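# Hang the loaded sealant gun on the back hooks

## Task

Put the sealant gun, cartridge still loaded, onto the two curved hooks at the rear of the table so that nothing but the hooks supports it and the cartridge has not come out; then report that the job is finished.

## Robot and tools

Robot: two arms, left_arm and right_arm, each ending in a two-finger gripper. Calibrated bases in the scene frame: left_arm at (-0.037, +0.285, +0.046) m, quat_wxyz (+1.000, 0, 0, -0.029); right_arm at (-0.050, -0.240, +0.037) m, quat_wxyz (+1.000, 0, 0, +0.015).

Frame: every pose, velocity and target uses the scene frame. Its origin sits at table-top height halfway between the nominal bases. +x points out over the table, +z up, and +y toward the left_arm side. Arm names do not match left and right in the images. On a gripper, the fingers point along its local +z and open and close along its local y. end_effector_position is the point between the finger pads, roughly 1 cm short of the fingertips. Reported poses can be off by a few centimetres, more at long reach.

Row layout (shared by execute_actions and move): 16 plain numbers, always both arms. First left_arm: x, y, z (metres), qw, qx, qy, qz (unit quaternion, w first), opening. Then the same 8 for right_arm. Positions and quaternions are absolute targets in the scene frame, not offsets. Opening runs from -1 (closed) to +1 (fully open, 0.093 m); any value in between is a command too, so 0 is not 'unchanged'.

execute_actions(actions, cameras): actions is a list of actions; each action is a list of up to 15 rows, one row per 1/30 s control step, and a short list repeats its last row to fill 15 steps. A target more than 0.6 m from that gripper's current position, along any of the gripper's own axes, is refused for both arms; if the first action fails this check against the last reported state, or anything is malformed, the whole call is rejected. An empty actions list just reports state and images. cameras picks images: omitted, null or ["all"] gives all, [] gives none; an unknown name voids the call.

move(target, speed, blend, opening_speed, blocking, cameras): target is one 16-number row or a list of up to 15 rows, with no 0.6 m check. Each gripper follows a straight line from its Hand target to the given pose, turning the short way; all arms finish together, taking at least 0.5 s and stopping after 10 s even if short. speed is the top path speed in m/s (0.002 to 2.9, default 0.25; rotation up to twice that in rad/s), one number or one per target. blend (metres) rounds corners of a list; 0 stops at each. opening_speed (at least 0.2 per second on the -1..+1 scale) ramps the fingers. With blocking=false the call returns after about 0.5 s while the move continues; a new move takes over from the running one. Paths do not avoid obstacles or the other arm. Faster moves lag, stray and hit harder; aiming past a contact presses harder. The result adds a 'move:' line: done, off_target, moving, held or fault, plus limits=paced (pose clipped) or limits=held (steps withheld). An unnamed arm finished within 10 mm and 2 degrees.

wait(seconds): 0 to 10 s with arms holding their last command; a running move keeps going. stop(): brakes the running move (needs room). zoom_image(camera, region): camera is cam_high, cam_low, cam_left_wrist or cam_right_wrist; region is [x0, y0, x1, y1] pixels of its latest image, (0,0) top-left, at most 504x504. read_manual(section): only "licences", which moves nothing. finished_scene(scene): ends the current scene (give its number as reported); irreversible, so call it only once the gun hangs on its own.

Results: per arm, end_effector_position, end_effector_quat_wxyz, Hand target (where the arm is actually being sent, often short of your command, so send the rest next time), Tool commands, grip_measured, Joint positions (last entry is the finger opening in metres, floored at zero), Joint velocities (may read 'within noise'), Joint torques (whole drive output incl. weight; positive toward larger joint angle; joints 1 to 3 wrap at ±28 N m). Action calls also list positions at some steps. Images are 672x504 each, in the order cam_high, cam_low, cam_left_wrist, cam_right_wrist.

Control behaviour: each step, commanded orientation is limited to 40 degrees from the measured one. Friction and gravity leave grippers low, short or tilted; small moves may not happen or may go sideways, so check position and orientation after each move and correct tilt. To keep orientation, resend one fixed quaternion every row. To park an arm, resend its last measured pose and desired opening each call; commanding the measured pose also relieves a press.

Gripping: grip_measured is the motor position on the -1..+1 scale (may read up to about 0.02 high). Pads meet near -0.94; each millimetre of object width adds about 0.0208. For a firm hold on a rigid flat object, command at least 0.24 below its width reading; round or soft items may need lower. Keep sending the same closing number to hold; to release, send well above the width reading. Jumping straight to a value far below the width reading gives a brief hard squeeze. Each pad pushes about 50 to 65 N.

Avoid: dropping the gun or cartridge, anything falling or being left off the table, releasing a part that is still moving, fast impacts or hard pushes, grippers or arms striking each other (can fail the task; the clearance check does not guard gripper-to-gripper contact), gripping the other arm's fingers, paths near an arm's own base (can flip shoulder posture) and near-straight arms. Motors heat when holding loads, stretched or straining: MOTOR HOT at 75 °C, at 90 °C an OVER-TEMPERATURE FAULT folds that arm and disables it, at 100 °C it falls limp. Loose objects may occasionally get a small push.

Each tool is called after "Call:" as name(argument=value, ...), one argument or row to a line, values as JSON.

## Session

Call:
execute_actions(
  actions=[],
)

Call:
zoom_image(
  camera="cam_high",
  region=[200, 130, 520, 350],
)

Scene clock: 0.00 s.
left_arm: end_effector_position=(+0.3368, +0.2544, +0.1498) grip_measured=+1.000 end_effector_quat_wxyz=(+0.628, +0.025, +0.777, -0.031) | right_arm: end_effector_position=(+0.3231, -0.2560, +0.1326) grip_measured=+1.000 end_effector_quat_wxyz=(+0.615, +0.054, +0.787, -0.008)
Joint positions: left_arm=[-0.024 1.571 0.248 1.113 0.001 -0.018 0.093] | right_arm=[-0.043 1.571 0.249 1.075 0.067 0.072 0.093]
Joint velocities: within noise
Joint torques (N m): no reading
Heat: left arm: 43 °C; right arm: 37 °C.
Hand target: left_arm +0.3384, +0.2542, +0.1536; +0.632, +0.025, +0.774, -0.032 | right_arm +0.3257, -0.2560, +0.1390; +0.623, +0.054, +0.781, -0.008
Tool commands: left_gripper/opening=+1.0 right_gripper/opening=+1.0
camera_calibration:
cam_left_wrist: T_world_to_cam=[[-0.0696324, -0.997207, 0.0270111, 0.274036], [-0.602453, 0.0204555, -0.797892, 0.358001], [0.795111, -0.0718321, -0.602195, -0.0754305], [0, 0, 0, 1]] pos_world=[0.294736, 0.260529, 0.23282]
cam_right_wrist: T_world_to_cam=[[-0.141245, -0.989661, -0.0249075, -0.20731], [-0.644896, 0.111071, -0.756156, 0.370903], [0.751105, -0.0907408, -0.653917, -0.0949999], [0, 0, 0, 1]] pos_world=[0.281267, -0.254984, 0.213175]

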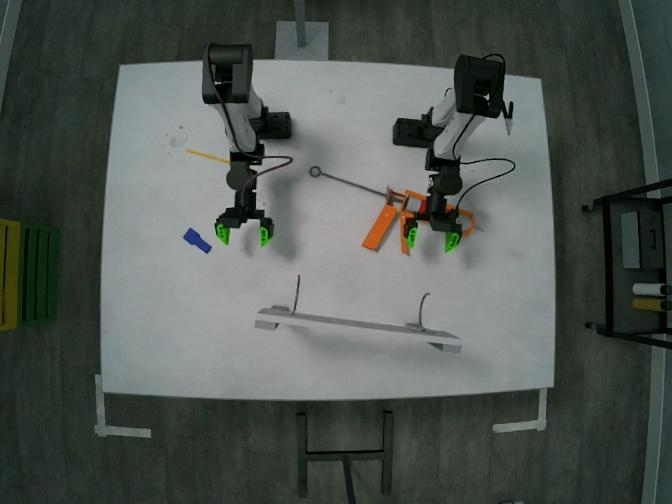

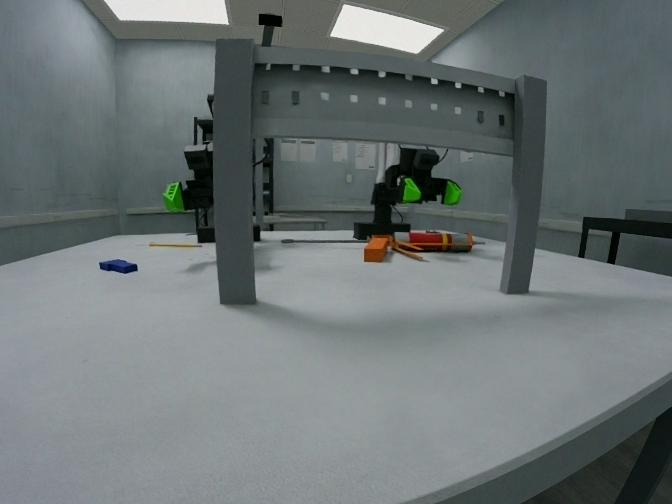

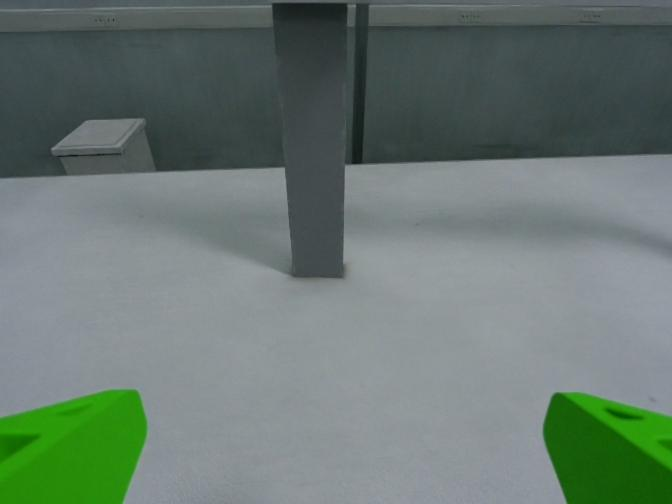

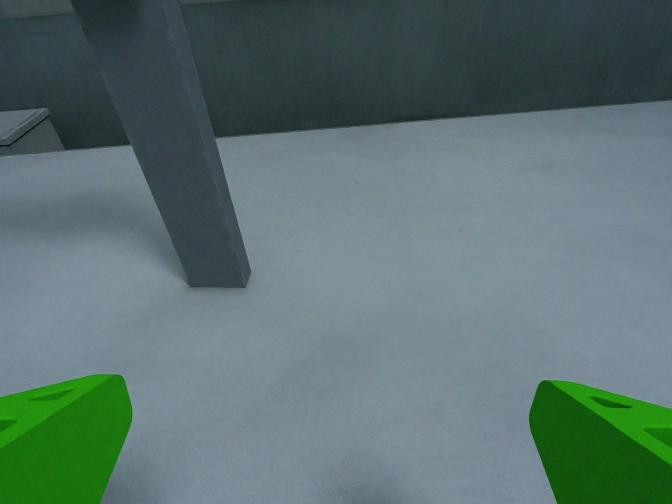

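Scaled by 1.575 from the camera's 672x504 image, which has a finer 960x720 frame.

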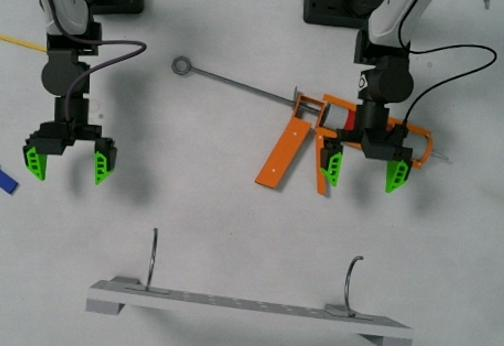

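Call:
move(
  target=[
    [0.26,0.27,0.20,0.30,-0.5,0.76,0.2,1,0.22,-0.33,0.2,0.766,0,0.643,0,0.5],
    [0.195,0.265,0.13,0,-0.5736,0.8192,0,1,0.16,-0.33,0.2,0.706,0,0.708,0,0],
  ],
  speed=0.4,
  blend=0.03,
)

Scene clock: 15.33 s.
left_arm: end_effector_position=(+0.1943, +0.2652, +0.1264) grip_measured=+1.000 end_effector_quat_wxyz=(-0.007, -0.575, +0.818, +0.012) | right_arm: end_effector_position=(+0.1610, -0.3296, +0.2027) grip_measured=+0.002 end_effector_quat_wxyz=(+0.698, +0.002, +0.716, +0.008)
Joint positions: left_arm=[-0.035 1.466 1.014 -1.145 -0.009 -1.317 0.093] | right_arm=[-1.163 0.414 -0.005 0.356 -1.14 -0.043 0.045]
Joint torques (N m): left_arm=[0.7 -7.47 4.6 0.57 0.04 0.09] | right_arm=[-0.31 0.95 5.87 1.73 -0.06 -0.25]
Heat: left arm: 45 °C; right arm: 37 °C.
Hand target: left_arm +0.1950, +0.2650, +0.1299; +0.000, -0.574, +0.819, +0.000 | right_arm +0.1601, -0.3300, +0.2003; +0.697, -0.001, +0.717, +0.001
Off the commanded pose: left_arm 0.004 m, 2 deg | right_arm 0.003 m, 2 deg.
joint sent to its limit (right arm) — joint 3 (elbow), lower limit, where the elbow is as bent as it goes. The joint targets still meet the commanded pose.
move: done
camera_calibration:
cam_left_wrist: T_world_to_cam=[[0.943835, -0.328675, -0.0338837, -0.0910023], [-0.285033, -0.861775, 0.419643, 0.271582], [-0.167126, -0.386416, -0.907057, 0.333516], [0, 0, 0, 1]] pos_world=[0.21904, 0.333008, 0.185467]
cam_right_wrist: T_world_to_cam=[[-0.044407, -0.999006, 0.0039071, -0.325773], [-0.471117, 0.0174926, -0.881897, 0.294165], [0.880952, -0.0410031, -0.471425, 0.0244166], [0, 0, 0, 1]] pos_world=[0.10261, -0.329594, 0.272207]

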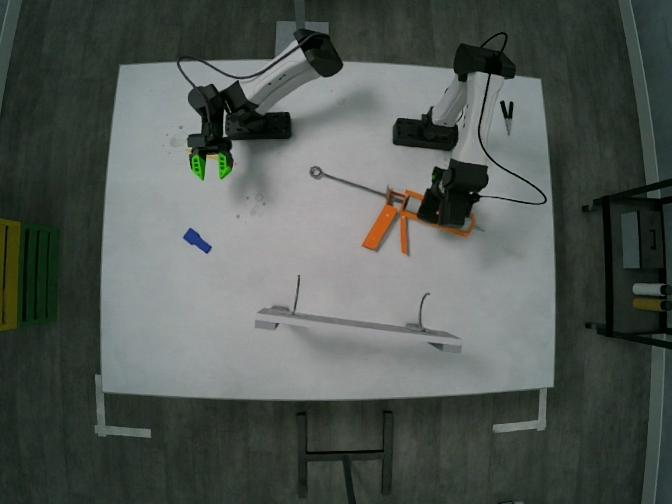

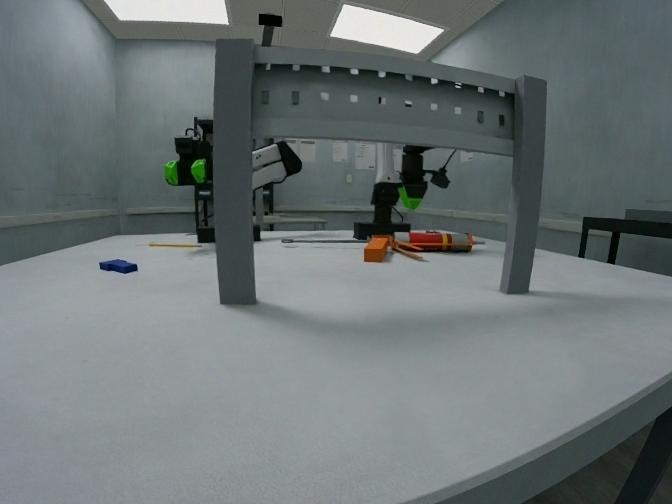

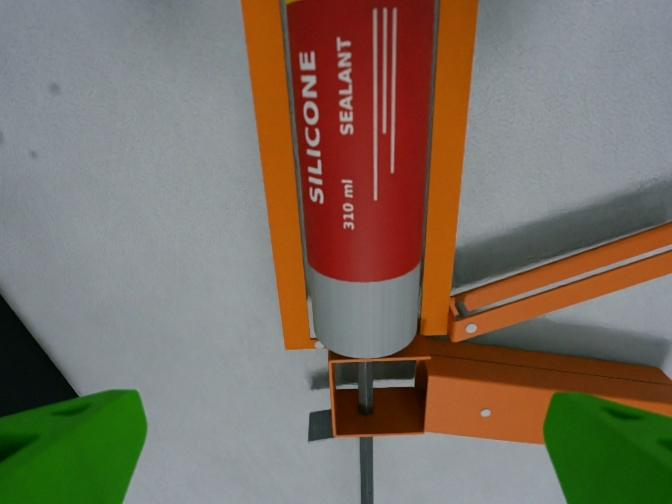

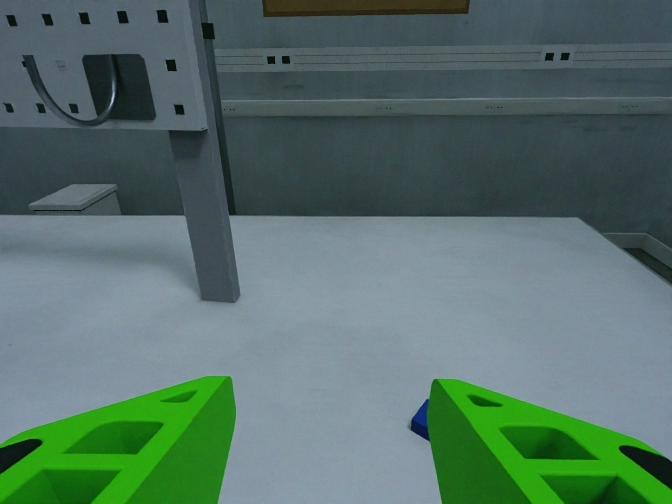

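Call:
move(
  target=[
    [0.2025,0.262,0.06,0,-0.566,0.824,0,1,0.16,-0.33,0.2,0.706,0,0.708,0,0],
    [0.202,0.2625,0.018,0,-0.566,0.824,0,1,0.16,-0.33,0.2,0.706,0,0.708,0,0],
  ],
  speed=0.15,
  cameras=["cam_left_wrist","cam_low"],
)

Call:
zoom_image(
  camera="cam_low",
  region=[350, 180, 510, 280],
)

Scene clock: 33.67 s.
left_arm: end_effector_position=(+0.1937, +0.2649, +0.0334) grip_measured=+1.000 end_effector_quat_wxyz=(-0.008, -0.570, +0.821, +0.011) | right_arm: end_effector_position=(+0.1610, -0.3296, +0.2026) grip_measured=+0.002 end_effector_quat_wxyz=(+0.698, +0.003, +0.716, +0.008)
Joint positions: left_arm=[-0.034 1.622 0.759 -0.735 -0.006 -1.305 0.093] | right_arm=[-1.163 0.414 -0.005 0.355 -1.14 -0.043 0.045]
Joint torques (N m): left_arm=[-0.18 -1.81 2.69 1.4 0.02 0.09] | right_arm=[-0.27 0.95 5.76 1.73 -0.07 -0.25]
Heat: left arm: 42 °C; right arm: 38 °C.
Hand target: left_arm +0.2008, +0.2626, +0.0199; +0.000, -0.566, +0.824, +0.000 | right_arm +0.1601, -0.3300, +0.2003; +0.697, -0.001, +0.717, +0.001
Off the commanded pose: left_arm 0.018 m, 2 deg | right_arm 0.003 m, 2 deg.
joint sent to its limit (right arm) — joint 3 (elbow), lower limit, where the elbow is as bent as it goes. The joint targets still meet the commanded pose.
move: off_target (left_arm)
camera_calibration:
cam_left_wrist: T_world_to_cam=[[0.940261, -0.33876, -0.0339394, -0.0903258], [-0.293618, -0.857328, 0.422819, 0.310647], [-0.172331, -0.387595, -0.905578, 0.250198], [0, 0, 0, 1]] pos_world=[0.219259, 0.332704, 0.0921606]
Images, in order (width x height): cam_low 672x504, cam_left_wrist 672x504.

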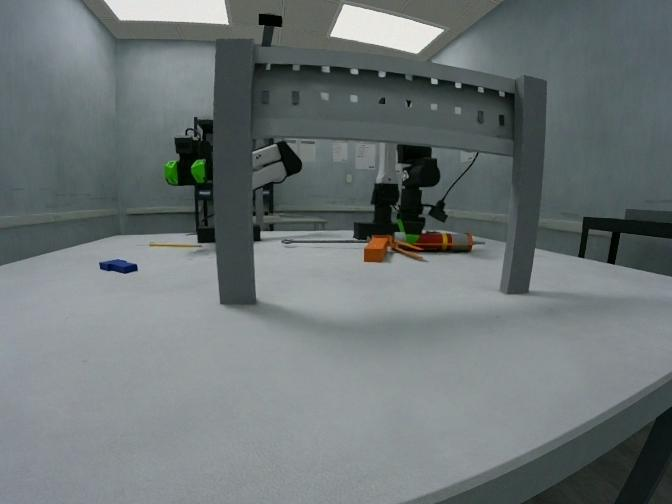

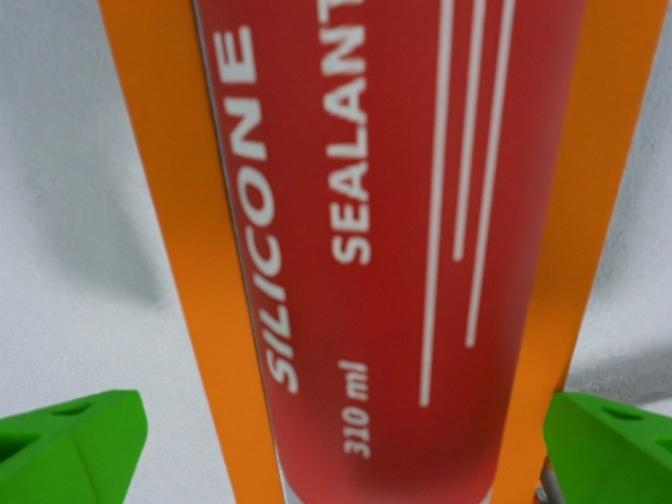

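Scaled by 3.150 from the camera's 672x504 image, which has a finer 960x720 frame.

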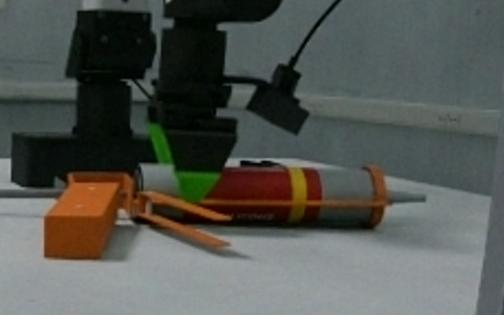

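Call:
move(
  target=[
    [0.204,0.262,0.11,0,-0.566,0.824,0,1,0.16,-0.33,0.2,0.706,0,0.708,0,0],
    [0.208,0.260,0.075,0,-0.566,0.824,0,1,0.16,-0.33,0.2,0.706,0,0.708,0,0],
  ],
  speed=0.2,
  cameras=["cam_left_wrist"],
)

Scene clock: 42.20 s.
left_arm: end_effector_position=(+0.2081, +0.2625, +0.0787) grip_measured=+1.000 end_effector_quat_wxyz=(+0.005, -0.569, +0.822, +0.000) | right_arm: end_effector_position=(+0.1610, -0.3296, +0.2026) grip_measured=+0.002 end_effector_quat_wxyz=(+0.698, +0.003, +0.716, +0.008)
Joint positions: left_arm=[-0.038 1.549 0.892 -0.908 -0.006 -1.305 0.093] | right_arm=[-1.163 0.414 -0.005 0.355 -1.14 -0.043 0.045]
Joint torques (N m): left_arm=[-0.47 -4.4 4.72 0.65 0.04 0] | right_arm=[-0.25 0.99 5.82 1.75 -0.04 -0.25]
Heat: left arm: 41 °C; right arm: 38 °C.
Hand target: left_arm +0.2080, +0.2600, +0.0751; +0.000, -0.566, +0.824, +0.000 | right_arm +0.1601, -0.3300, +0.2003; +0.697, -0.001, +0.717, +0.001
Off the commanded pose: left_arm 0.004 m, 1 deg | right_arm 0.003 m, 2 deg.
joint sent to its limit (right arm) — joint 3 (elbow), lower limit, where the elbow is as bent as it goes. The joint targets still meet the commanded pose.
move: done
camera_calibration:
cam_left_wrist: T_world_to_cam=[[0.939422, -0.342759, -0.00142034, -0.104393], [-0.311244, -0.854767, 0.415331, 0.297246], [-0.143573, -0.389729, -0.909669, 0.287652], [0, 0, 0, 1]] pos_world=[0.231884, 0.330401, 0.138064]
Images, in order (width x height): cam_left_wrist 672x504.

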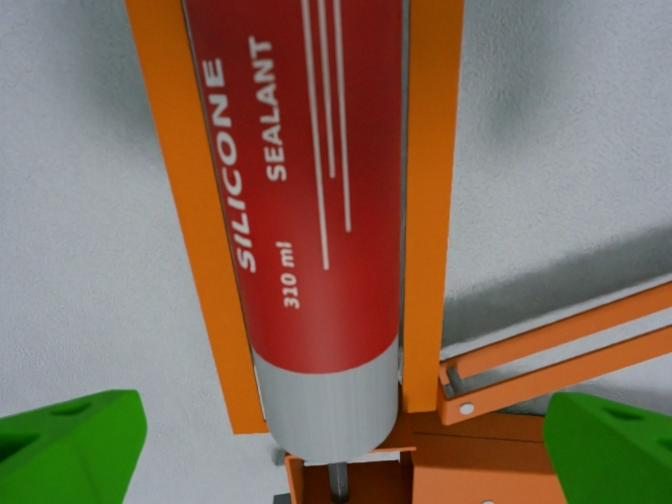

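Call:
move(
  target=[
    [0.200,0.268,0.11,0,-0.5927,0.8054,0,1,0.16,-0.33,0.2,0.706,0,0.708,0,0],
    [0.203,0.266,0.065,0,-0.5927,0.8054,0,1,0.16,-0.33,0.2,0.706,0,0.708,0,0],
  ],
  speed=0.2,
  cameras=["cam_left_wrist"],
)

Scene clock: 62.23 s.
left_arm: end_effector_position=(+0.2031, +0.2674, +0.0687) grip_measured=+1.000 end_effector_quat_wxyz=(+0.004, -0.589, +0.808, +0.000) | right_arm: end_effector_position=(+0.1610, -0.3296, +0.2026) grip_measured=+0.002 end_effector_quat_wxyz=(+0.698, +0.002, +0.716, +0.008)
Joint positions: left_arm=[-0.02 1.546 0.846 -0.864 -0.006 -1.337 0.093] | right_arm=[-1.163 0.414 -0.005 0.355 -1.14 -0.044 0.045]
Joint torques (N m): left_arm=[-0.05 -4.23 4.63 0.64 0.02 -0.07] | right_arm=[-0.35 0.98 5.87 1.74 -0.05 -0.25]
Heat: left arm: 39 °C; right arm: 39 °C.
Hand target: left_arm +0.2030, +0.2660, +0.0651; +0.000, -0.593, +0.805, +0.000 | right_arm +0.1601, -0.3300, +0.2003; +0.697, -0.001, +0.717, +0.001
Off the commanded pose: left_arm 0.004 m, 1 deg | right_arm 0.003 m, 2 deg.
joint sent to its limit (right arm) — joint 3 (elbow), lower limit, where the elbow is as bent as it goes. The joint targets still meet the commanded pose.
move: done
camera_calibration:
cam_left_wrist: T_world_to_cam=[[0.955599, -0.294668, -0.00110477, -0.114202], [-0.267544, -0.869194, 0.415838, 0.298963], [-0.123495, -0.397079, -0.909438, 0.277544], [0, 0, 0, 1]] pos_world=[0.223393, 0.336412, 0.127963]
Images, in order (width x height): cam_left_wrist 672x504.

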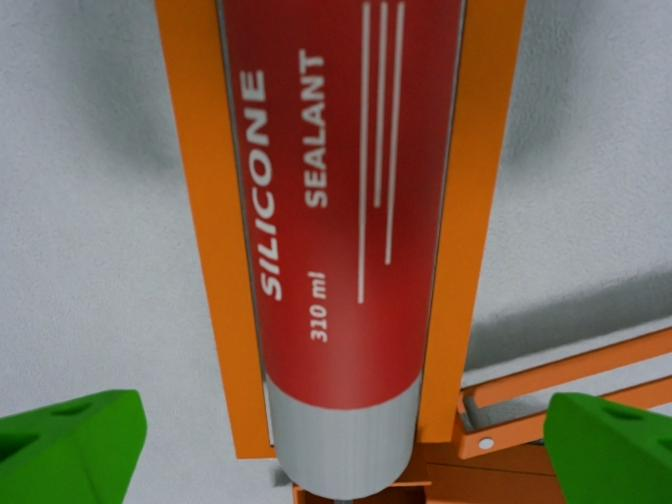

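Call:
move(
  target=[0.203,0.266,0.018,0,-0.5927,0.8054,0,1,0.16,-0.33,0.2,0.706,0,0.708,0,0],
  speed=0.1,
  cameras=["cam_left_wrist","cam_low"],
)

Call:
zoom_image(
  camera="cam_low",
  region=[350, 180, 510, 280],
)

Scene clock: 69.23 s.
left_arm: end_effector_position=(+0.1963, +0.2674, +0.0331) grip_measured=+1.000 end_effector_quat_wxyz=(-0.007, -0.590, +0.808, +0.008) | right_arm: end_effector_position=(+0.1610, -0.3296, +0.2026) grip_measured=+0.002 end_effector_quat_wxyz=(+0.698, +0.002, +0.716, +0.008)
Joint positions: left_arm=[-0.02 1.627 0.763 -0.728 -0.003 -1.338 0.093] | right_arm=[-1.163 0.414 -0.005 0.355 -1.14 -0.044 0.045]
Joint torques (N m): left_arm=[-0.02 -1.95 2.55 1.36 0 -0.08] | right_arm=[-0.25 0.92 5.82 1.74 -0.06 -0.24]
Heat: left arm: 38 °C; right arm: 39 °C.
Hand target: left_arm +0.2017, +0.2662, +0.0196; -0.001, -0.593, +0.805, +0.001 | right_arm +0.1601, -0.3300, +0.2003; +0.697, -0.001, +0.717, +0.001
Off the commanded pose: left_arm 0.017 m, 1 deg | right_arm 0.003 m, 2 deg.
joint sent to its limit (right arm) — joint 3 (elbow), lower limit, where the elbow is as bent as it goes. The joint targets still meet the commanded pose.
move: off_target (left_arm)
camera_calibration:
cam_left_wrist: T_world_to_cam=[[0.955283, -0.294365, -0.0279732, -0.106796], [-0.255341, -0.868931, 0.423981, 0.309212], [-0.149112, -0.397879, -0.905239, 0.249485], [0, 0, 0, 1]] pos_world=[0.218177, 0.336512, 0.0917563]
Images, in order (width x height): cam_low 672x504, cam_left_wrist 672x504.

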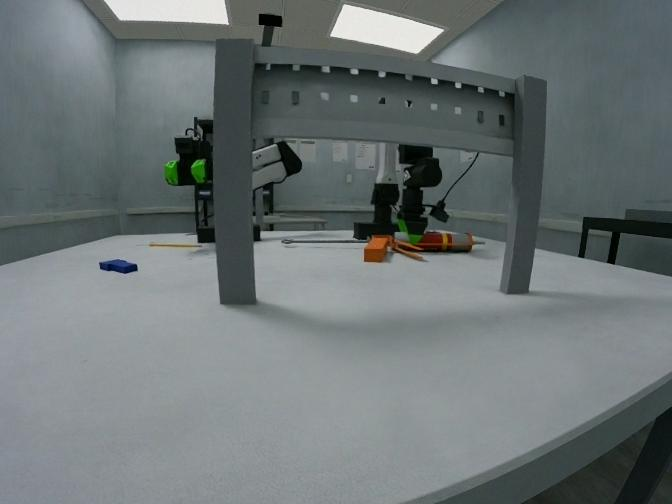

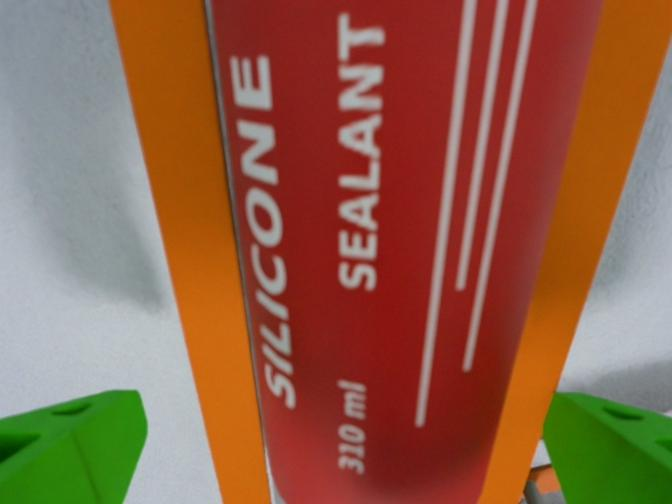

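Scaled by 3.150 from the camera's 672x504 image, which has a finer 960x720 frame.

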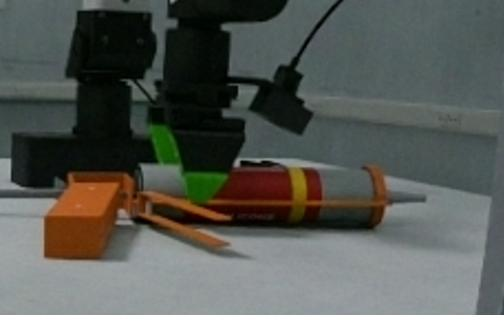

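Call:
move(
  target=[
    [0.205,0.266,0.10,0,-0.5927,0.8054,0,1,0.16,-0.33,0.2,0.706,0,0.708,0,0],
    [0.209,0.2655,0.045,0,-0.5927,0.8054,0,1,0.16,-0.33,0.2,0.706,0,0.708,0,0],
  ],
  speed=[0.15,0.08],
  cameras=["cam_left_wrist","cam_low"],
)

Call:
zoom_image(
  camera="cam_low",
  region=[350, 180, 510, 280],
)

Scene clock: 84.43 s.
left_arm: end_effector_position=(+0.2103, +0.2663, +0.0497) grip_measured=+1.000 end_effector_quat_wxyz=(+0.005, -0.590, +0.808, -0.002) | right_arm: end_effector_position=(+0.1610, -0.3296, +0.2026) grip_measured=+0.002 end_effector_quat_wxyz=(+0.698, +0.002, +0.716, +0.008)
Joint positions: left_arm=[-0.02 1.609 0.824 -0.774 -0.003 -1.338 0.093] | right_arm=[-1.163 0.414 -0.005 0.355 -1.14 -0.044 0.045]
Joint torques (N m): left_arm=[-0.09 -4.41 4.29 0.7 -0.01 -0.07] | right_arm=[-0.31 0.96 5.82 1.73 -0.06 -0.26]
Heat: left arm: 38 °C; right arm: 39 °C.
Hand target: left_arm +0.2089, +0.2656, +0.0451; +0.000, -0.593, +0.805, +0.000 | right_arm +0.1601, -0.3300, +0.2003; +0.697, -0.001, +0.717, +0.001
Off the commanded pose: left_arm 0.005 m, 1 deg | right_arm 0.003 m, 2 deg.
joint sent to its limit (right arm) — joint 3 (elbow), lower limit, where the elbow is as bent as it goes. The joint targets still meet the commanded pose.
move: done
camera_calibration:
cam_left_wrist: T_world_to_cam=[[0.955792, -0.294027, 0.00326366, -0.121789], [-0.268447, -0.868001, 0.417745, 0.307657], [-0.119996, -0.400154, -0.908558, 0.260834], [0, 0, 0, 1]] pos_world=[0.230293, 0.335611, 0.108858]
Images, in order (width x height): cam_low 672x504, cam_left_wrist 672x504.

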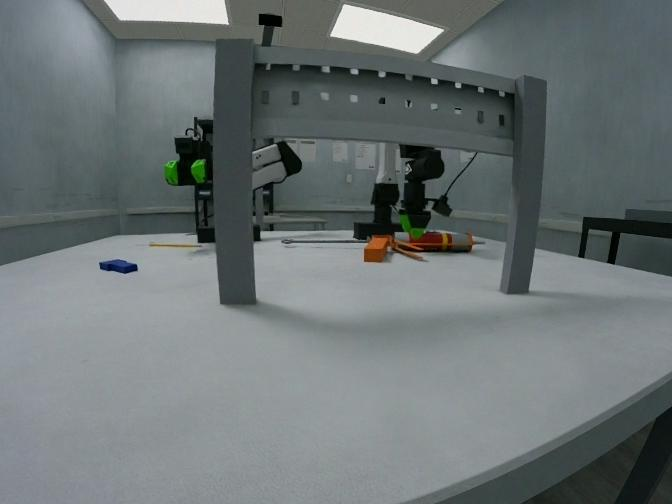

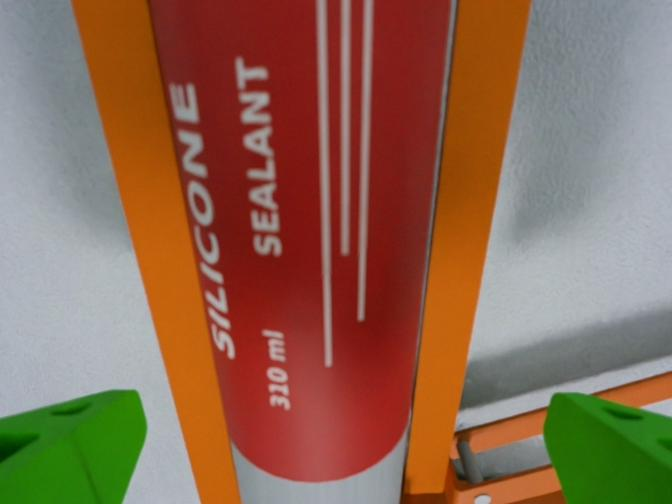

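Scaled by 3.150 from the camera's 672x504 image, which has a finer 960x720 frame.

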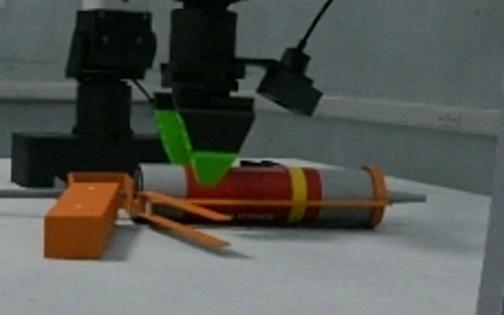

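Call:
move(
  target=[0.2045,0.266,0.030,0,-0.5927,0.8054,0,1,0.16,-0.33,0.2,0.706,0,0.708,0,0],
  speed=0.05,
  cameras=["cam_left_wrist"],
)

Scene clock: 97.00 s.
left_arm: end_effector_position=(+0.2063, +0.2666, +0.0349) grip_measured=+1.000 end_effector_quat_wxyz=(+0.005, -0.590, +0.808, -0.003) | right_arm: end_effector_position=(+0.1610, -0.3296, +0.2026) grip_measured=+0.002 end_effector_quat_wxyz=(+0.698, +0.002, +0.716, +0.008)
Joint positions: left_arm=[-0.02 1.63 0.775 -0.704 -0.003 -1.338 0.093] | right_arm=[-1.163 0.414 -0.005 0.355 -1.14 -0.044 0.045]
Joint torques (N m): left_arm=[-0.02 -4.31 4.1 0.66 -0.03 -0.07] | right_arm=[-0.32 0.95 5.85 1.73 -0.05 -0.24]
Heat: left arm: 37 °C; right arm: 39 °C.
Hand target: left_arm +0.2043, +0.2661, +0.0301; +0.000, -0.593, +0.805, +0.000 | right_arm +0.1601, -0.3300, +0.2003; +0.697, -0.001, +0.717, +0.001
Off the commanded pose: left_arm 0.005 m, 1 deg | right_arm 0.003 m, 2 deg.
joint sent to its limit (right arm) — joint 3 (elbow), lower limit, where the elbow is as bent as it goes. The joint targets still meet the commanded pose.
move: done
camera_calibration:
cam_left_wrist: T_world_to_cam=[[0.955807, -0.293962, 0.00441851, -0.117964], [-0.268879, -0.867975, 0.41752, 0.313137], [-0.1189, -0.400256, -0.908657, 0.246823], [0, 0, 0, 1]] pos_world=[0.226294, 0.335911, 0.0940578]
Images, in order (width x height): cam_left_wrist 672x504.

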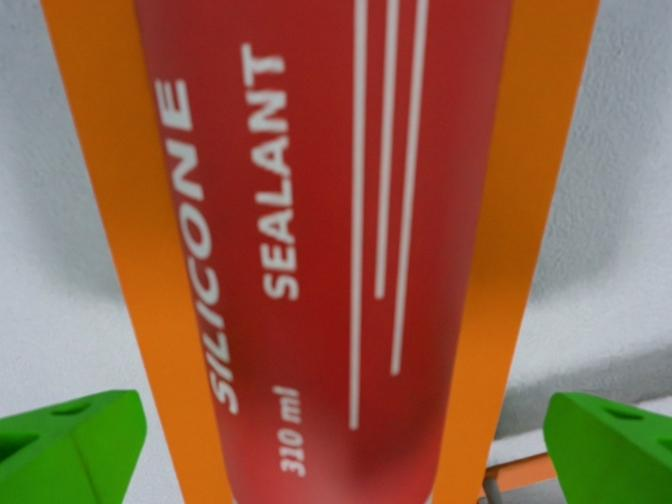

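Call:
move(
  target=[0.2020,0.266,0.016,0,-0.5927,0.8054,0,1,0.16,-0.33,0.2,0.706,0,0.708,0,0],
  speed=0.04,
  cameras=["cam_left_wrist","cam_low"],
)

Call:
zoom_image(
  camera="cam_low",
  region=[350, 180, 510, 280],
)

Scene clock: 103.70 s.
left_arm: end_effector_position=(+0.2041, +0.2668, +0.0208) grip_measured=+1.000 end_effector_quat_wxyz=(+0.005, -0.590, +0.808, -0.003) | right_arm: end_effector_position=(+0.1610, -0.3296, +0.2026) grip_measured=+0.002 end_effector_quat_wxyz=(+0.698, +0.002, +0.716, +0.008)
Joint positions: left_arm=[-0.02 1.66 0.738 -0.637 -0.003 -1.338 0.093] | right_arm=[-1.163 0.414 -0.005 0.355 -1.14 -0.044 0.045]
Joint torques (N m): left_arm=[-0.06 -4.46 3.82 0.68 -0.01 -0.08] | right_arm=[-0.27 0.96 5.89 1.73 -0.06 -0.25]
Heat: left arm: 36 °C; right arm: 39 °C.
Hand target: left_arm +0.2018, +0.2661, +0.0161; +0.000, -0.593, +0.805, +0.000 | right_arm +0.1601, -0.3300, +0.2003; +0.697, -0.001, +0.717, +0.001
Off the commanded pose: left_arm 0.005 m, 1 deg | right_arm 0.003 m, 2 deg.
joint sent to its limit (right arm) — joint 3 (elbow), lower limit, where the elbow is as bent as it goes. The joint targets still meet the commanded pose.
move: done
camera_calibration:
cam_left_wrist: T_world_to_cam=[[0.955796, -0.294002, 0.00401829, -0.115692], [-0.268742, -0.867971, 0.417617, 0.318566], [-0.119292, -0.400237, -0.908614, 0.233907], [0, 0, 0, 1]] pos_world=[0.224094, 0.336111, 0.0799577]
Images, in order (width x height): cam_low 672x504, cam_left_wrist 672x504.

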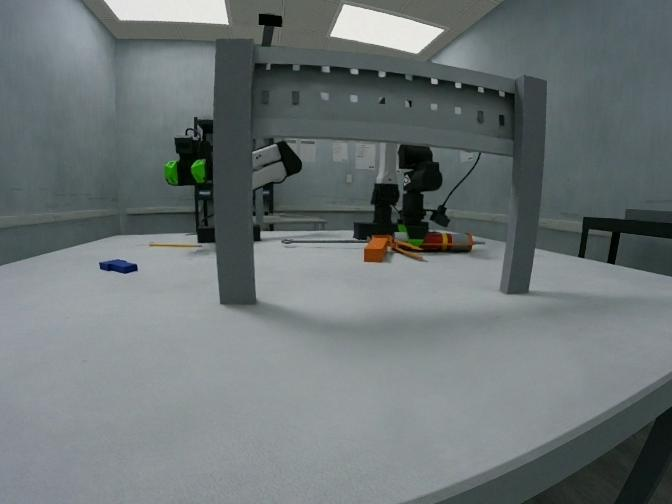

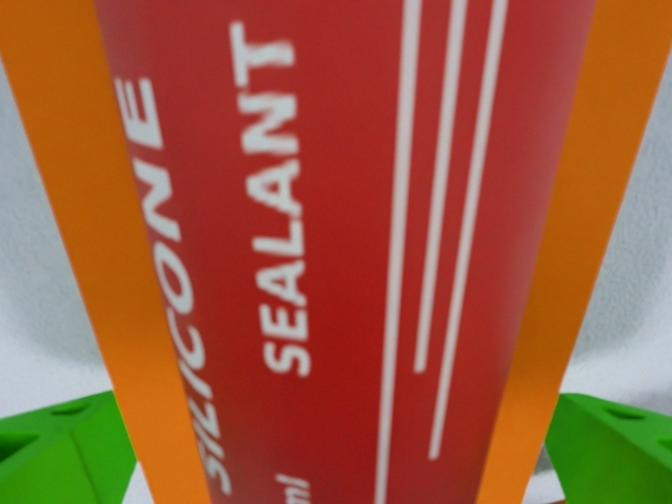

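Scaled by 3.150 from the camera's 672x504 image, which has a finer 960x720 frame.

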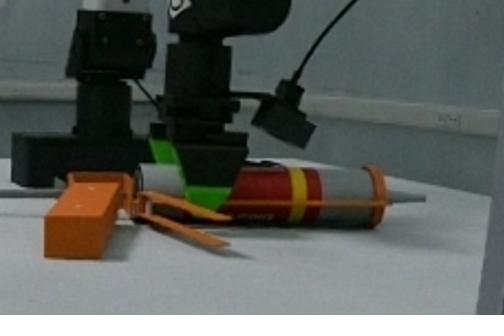

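Call:
move(
  target=[
    [0.202,0.266,0.016,0,-0.5927,0.8054,0,0.2,0.16,-0.33,0.2,0.706,0,0.708,0,0],
    [0.202,0.266,0.09,0,-0.5927,0.8054,0,0.2,0.16,-0.33,0.2,0.706,0,0.708,0,0],
  ],
  speed=0.08,
  opening_speed=0.6,
  cameras=["cam_left_wrist","cam_low"],
)

Call:
zoom_image(
  camera="cam_low",
  region=[350, 180, 510, 280],
)

Scene clock: 143.63 s.
left_arm: end_effector_position=(+0.1847, +0.2715, +0.0681) grip_measured=+0.587 end_effector_quat_wxyz=(-0.026, -0.591, +0.805, +0.037) | right_arm: end_effector_position=(+0.1610, -0.3296, +0.2026) grip_measured=+0.002 end_effector_quat_wxyz=(+0.698, +0.002, +0.716, +0.008)
Joint positions: left_arm=[-0.02 1.566 0.858 -0.951 -0.022 -1.344 0.073] | right_arm=[-1.163 0.414 -0.005 0.355 -1.14 -0.044 0.045]
Joint torques (N m): left_arm=[-0.12 -10.8 8.21 0.23 0.2 -0.01] | right_arm=[-0.29 1.01 5.78 1.74 -0.06 -0.26]
Heat: left arm: 37 °C; right arm: 39 °C.
Hand target: left_arm +0.2012, +0.2663, +0.0895; +0.000, -0.592, +0.806, +0.000 | right_arm +0.1601, -0.3300, +0.2003; +0.697, -0.001, +0.717, +0.001
Off the commanded pose: left_arm 0.028 m, 5 deg | right_arm 0.003 m, 2 deg.
joint sent to its limit (right arm) — joint 3 (elbow), lower limit, where the elbow is as bent as it goes. The joint targets still meet the commanded pose.
move: off_target (left_arm)
camera_calibration:
cam_left_wrist: T_world_to_cam=[[0.952696, -0.288009, -0.0970678, -0.0900519], [-0.223558, -0.880433, 0.418162, 0.292647], [-0.205896, -0.376681, -0.903171, 0.285667], [0, 0, 0, 1]] pos_world=[0.210033, 0.339326, 0.126891]
Images, in order (width x height): cam_low 672x504, cam_left_wrist 672x504.

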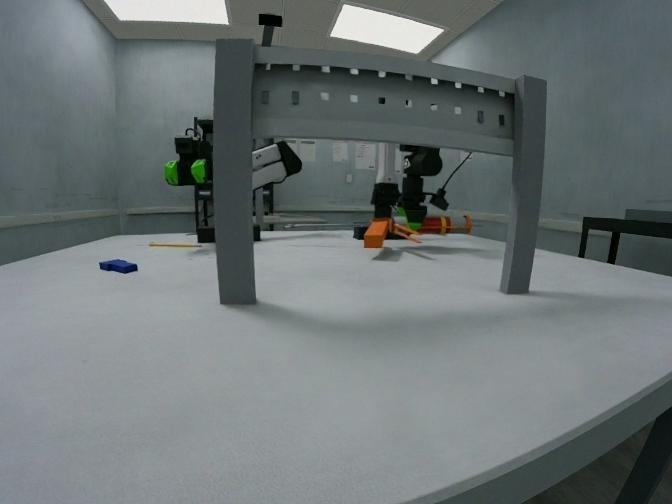

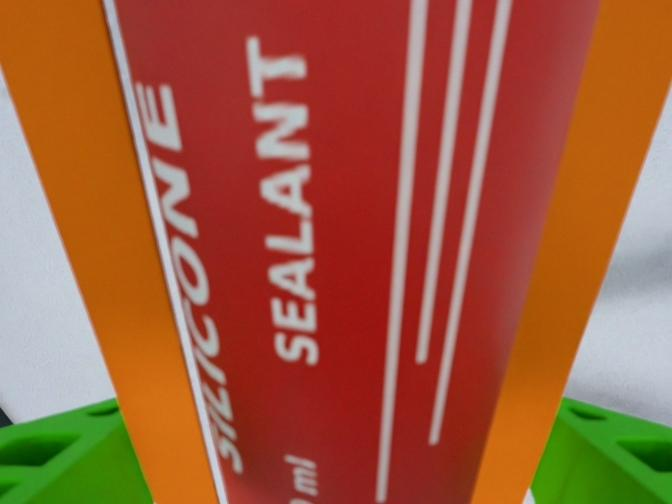

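Scaled by 3.150 from the camera's 672x504 image, which has a finer 960x720 frame.

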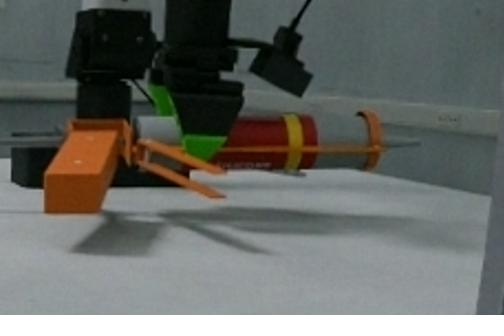

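Call:
move(
  target=[
    [0.235,0.30,0.22,0,-0.5927,0.8054,0,0.2,0.16,-0.33,0.2,0.706,0,0.708,0,0],
    [0.28,0.26,0.46,0.707,0,0.707,0,0.2,0.16,-0.33,0.2,0.706,0,0.708,0,0],
    [0.375,0.045,0.44,0.6697,0.3883,0.4663,0.4279,0.2,0.16,-0.33,0.2,0.706,0,0.708,0,0],
  ],
  speed=[0.2,0.5,0.4],
  blend=[0.03,0.03,0],
)

Call:
zoom_image(
  camera="cam_high",
  region=[220, 180, 500, 350],
)

Scene clock: 157.40 s.
left_arm: end_effector_position=(+0.3662, +0.0489, +0.3481) grip_measured=+0.586 end_effector_quat_wxyz=(+0.572, +0.492, +0.509, +0.415) | right_arm: end_effector_position=(+0.1610, -0.3296, +0.2026) grip_measured=+0.002 end_effector_quat_wxyz=(+0.698, +0.002, +0.716, +0.008)
Joint positions: left_arm=[-0.674 1.507 0.969 0.536 -0.591 1.396 0.073] | right_arm=[-1.163 0.414 -0.005 0.355 -1.14 -0.044 0.045]
Joint torques (N m): left_arm=[0.68 -8.99 12.52 4.53 0.13 0.28] | right_arm=[-0.34 0.95 5.85 1.74 -0.06 -0.25]
Heat: left arm: 39 °C; right arm: 39 °C.
Hand target: left_arm +0.3610, +0.0554, +0.4352; +0.664, +0.392, +0.472, +0.426 | right_arm +0.1601, -0.3300, +0.2003; +0.697, -0.001, +0.717, +0.001
Off the commanded pose: left_arm 0.092 m, 17 deg | right_arm 0.003 m, 2 deg.
joint sent to its limit (right arm) — joint 3 (elbow), lower limit, where the elbow is as bent as it goes. The joint targets still meet the commanded pose.
move: off_target (left_arm)
camera_calibration:
cam_left_wrist: T_world_to_cam=[[-0.0209129, -0.182524, -0.982979, 0.359825], [-0.294276, 0.940763, -0.168425, 0.16119], [0.955492, 0.285745, -0.0733865, -0.254475], [0, 0, 0, 1]] pos_world=[0.298108, -0.0132497, 0.362174]
cam_right_wrist: T_world_to_cam=[[-0.0443184, -0.999011, 0.00365812, -0.325716], [-0.471514, 0.0176889, -0.881681, 0.294125], [0.880744, -0.0407996, -0.471831, 0.0245691], [0, 0, 0, 1]] pos_world=[0.10261, -0.329594, 0.272108]

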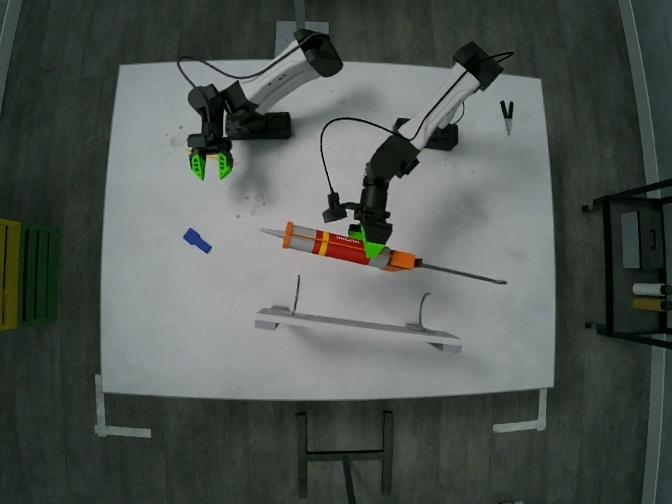

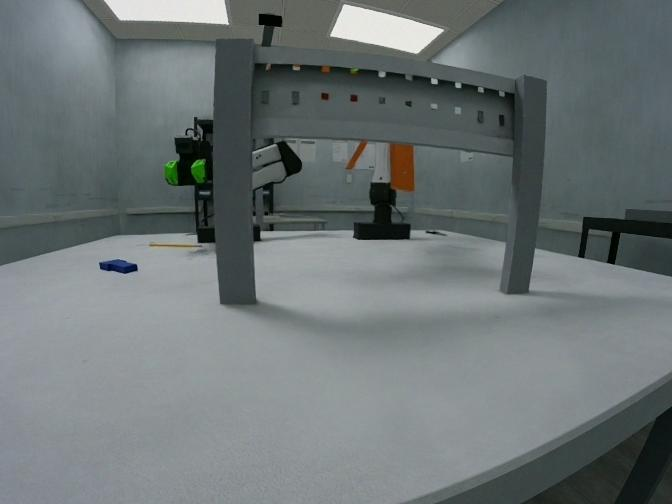

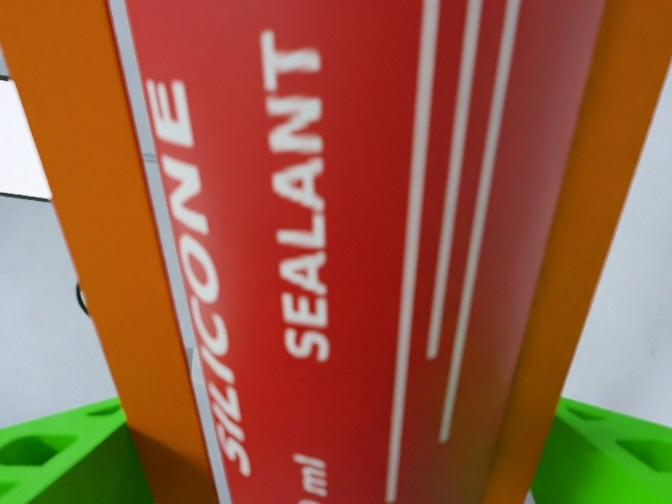

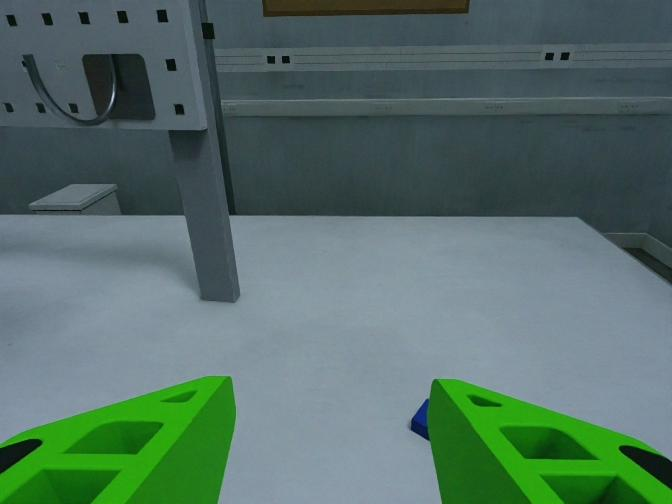

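Scaled by 1.800 from the camera's 672x504 image, which has a finer 960x720 frame.

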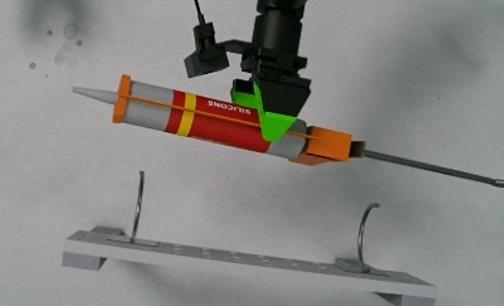

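Call:
move(
  target=[0.492,0.032,0.43,0.6612,0.4029,0.4570,0.4381,0.2,0.16,-0.33,0.2,0.706,0,0.708,0,0],
  speed=0.2,
)

Call:
zoom_image(
  camera="cam_high",
  region=[220, 180, 500, 350],
)

Call:
zoom_image(
  camera="cam_right_wrist",
  region=[0, 0, 250, 200],
)

Scene clock: 172.27 s.
left_arm: end_effector_position=(+0.4804, +0.0369, +0.3292) grip_measured=+0.586 end_effector_quat_wxyz=(+0.561, +0.505, +0.512, +0.411) | right_arm: end_effector_position=(+0.1610, -0.3296, +0.2026) grip_measured=+0.002 end_effector_quat_wxyz=(+0.698, +0.002, +0.716, +0.008)
Joint positions: left_arm=[-0.51 1.883 1.349 0.497 -0.421 1.397 0.073] | right_arm=[-1.163 0.414 -0.005 0.355 -1.14 -0.044 0.045]
Joint torques (N m): left_arm=[0.32 -13.3 12.71 4.6 0.08 0.19] | right_arm=[-0.38 0.92 5.83 1.73 -0.06 -0.24]
Heat: left arm: 53 °C; right arm: 39 °C.
Hand target: left_arm +0.4743, +0.0418, +0.4255; +0.656, +0.406, +0.462, +0.437 | right_arm +0.1601, -0.3300, +0.2003; +0.697, -0.001, +0.717, +0.001
Off the commanded pose: left_arm 0.102 m, 18 deg | right_arm 0.003 m, 2 deg.
joint sent to its limit (right arm) — joint 3 (elbow), lower limit, where the elbow is as bent as it goes. The joint targets still meet the commanded pose.
move: off_target (left_arm)
camera_calibration:
cam_left_wrist: T_world_to_cam=[[-0.0505205, -0.163748, -0.985208, 0.355653], [-0.293474, 0.945351, -0.142074, 0.193671], [0.954631, 0.281956, -0.0958153, -0.353552], [0, 0, 0, 1]] pos_world=[0.412317, -0.0251638, 0.344032]
cam_right_wrist: T_world_to_cam=[[-0.0443184, -0.999011, 0.00365812, -0.325716], [-0.471514, 0.0176889, -0.881681, 0.294125], [0.880744, -0.0407996, -0.471831, 0.0245691], [0, 0, 0, 1]] pos_world=[0.10261, -0.329594, 0.272108]

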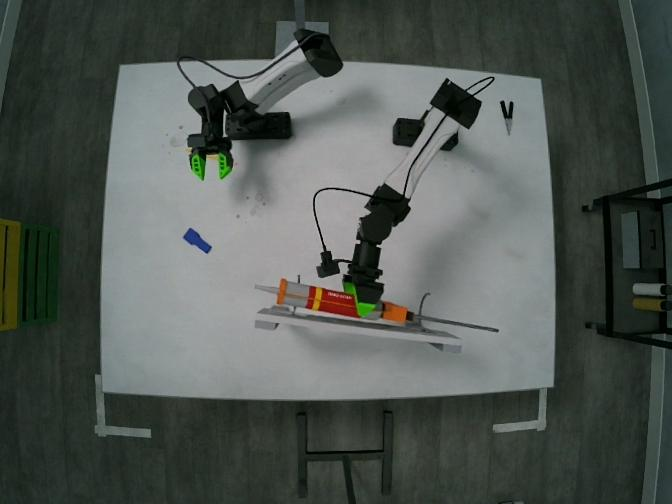

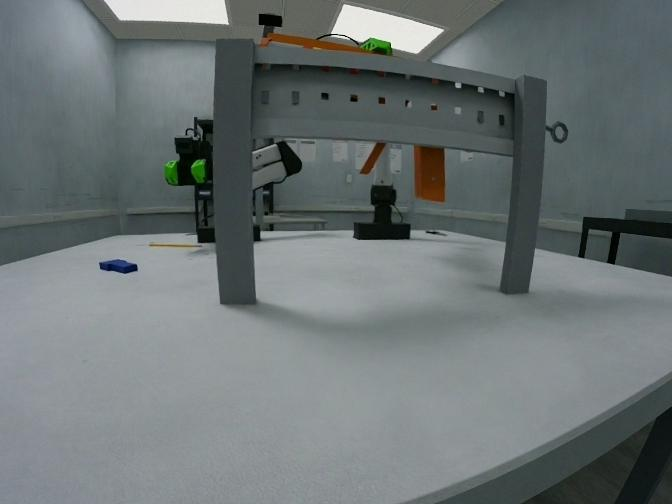

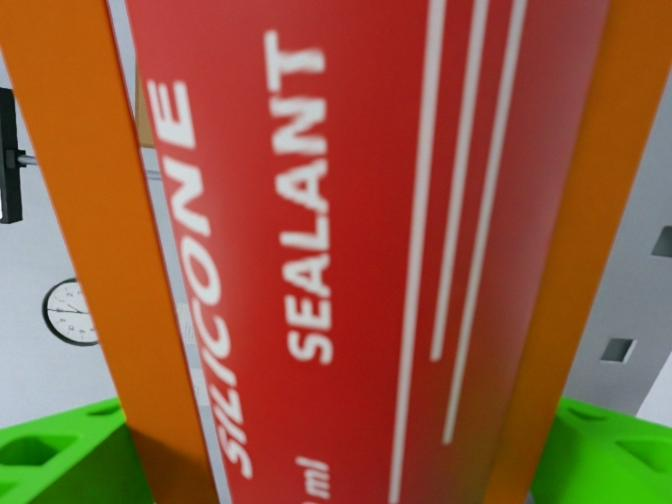

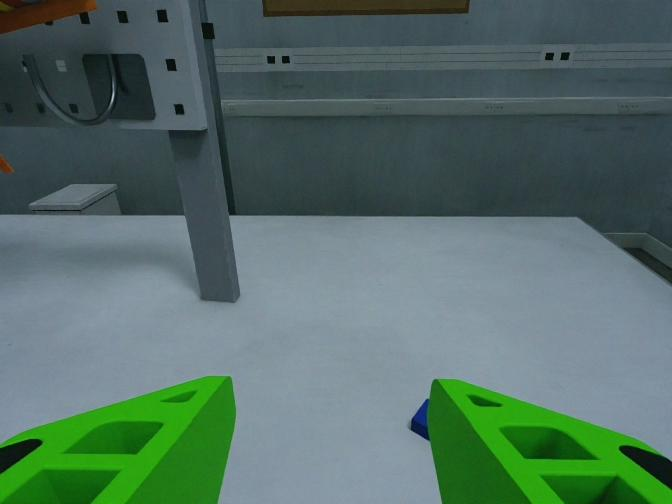

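Scaled by 1.800 from the camera's 672x504 image, which has a finer 960x720 frame.

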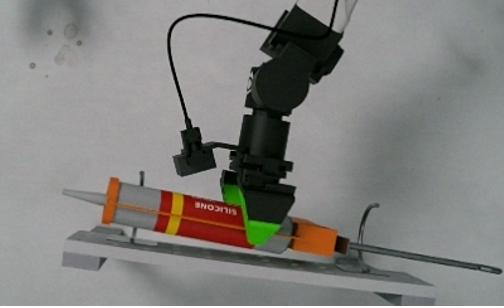

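Scaled by 2.016 from the camera's 672x504 image, which has a finer 960x720 frame.

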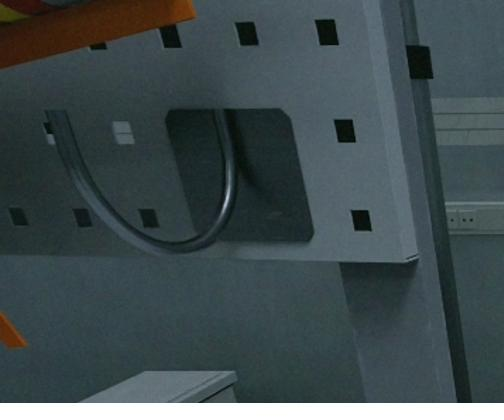

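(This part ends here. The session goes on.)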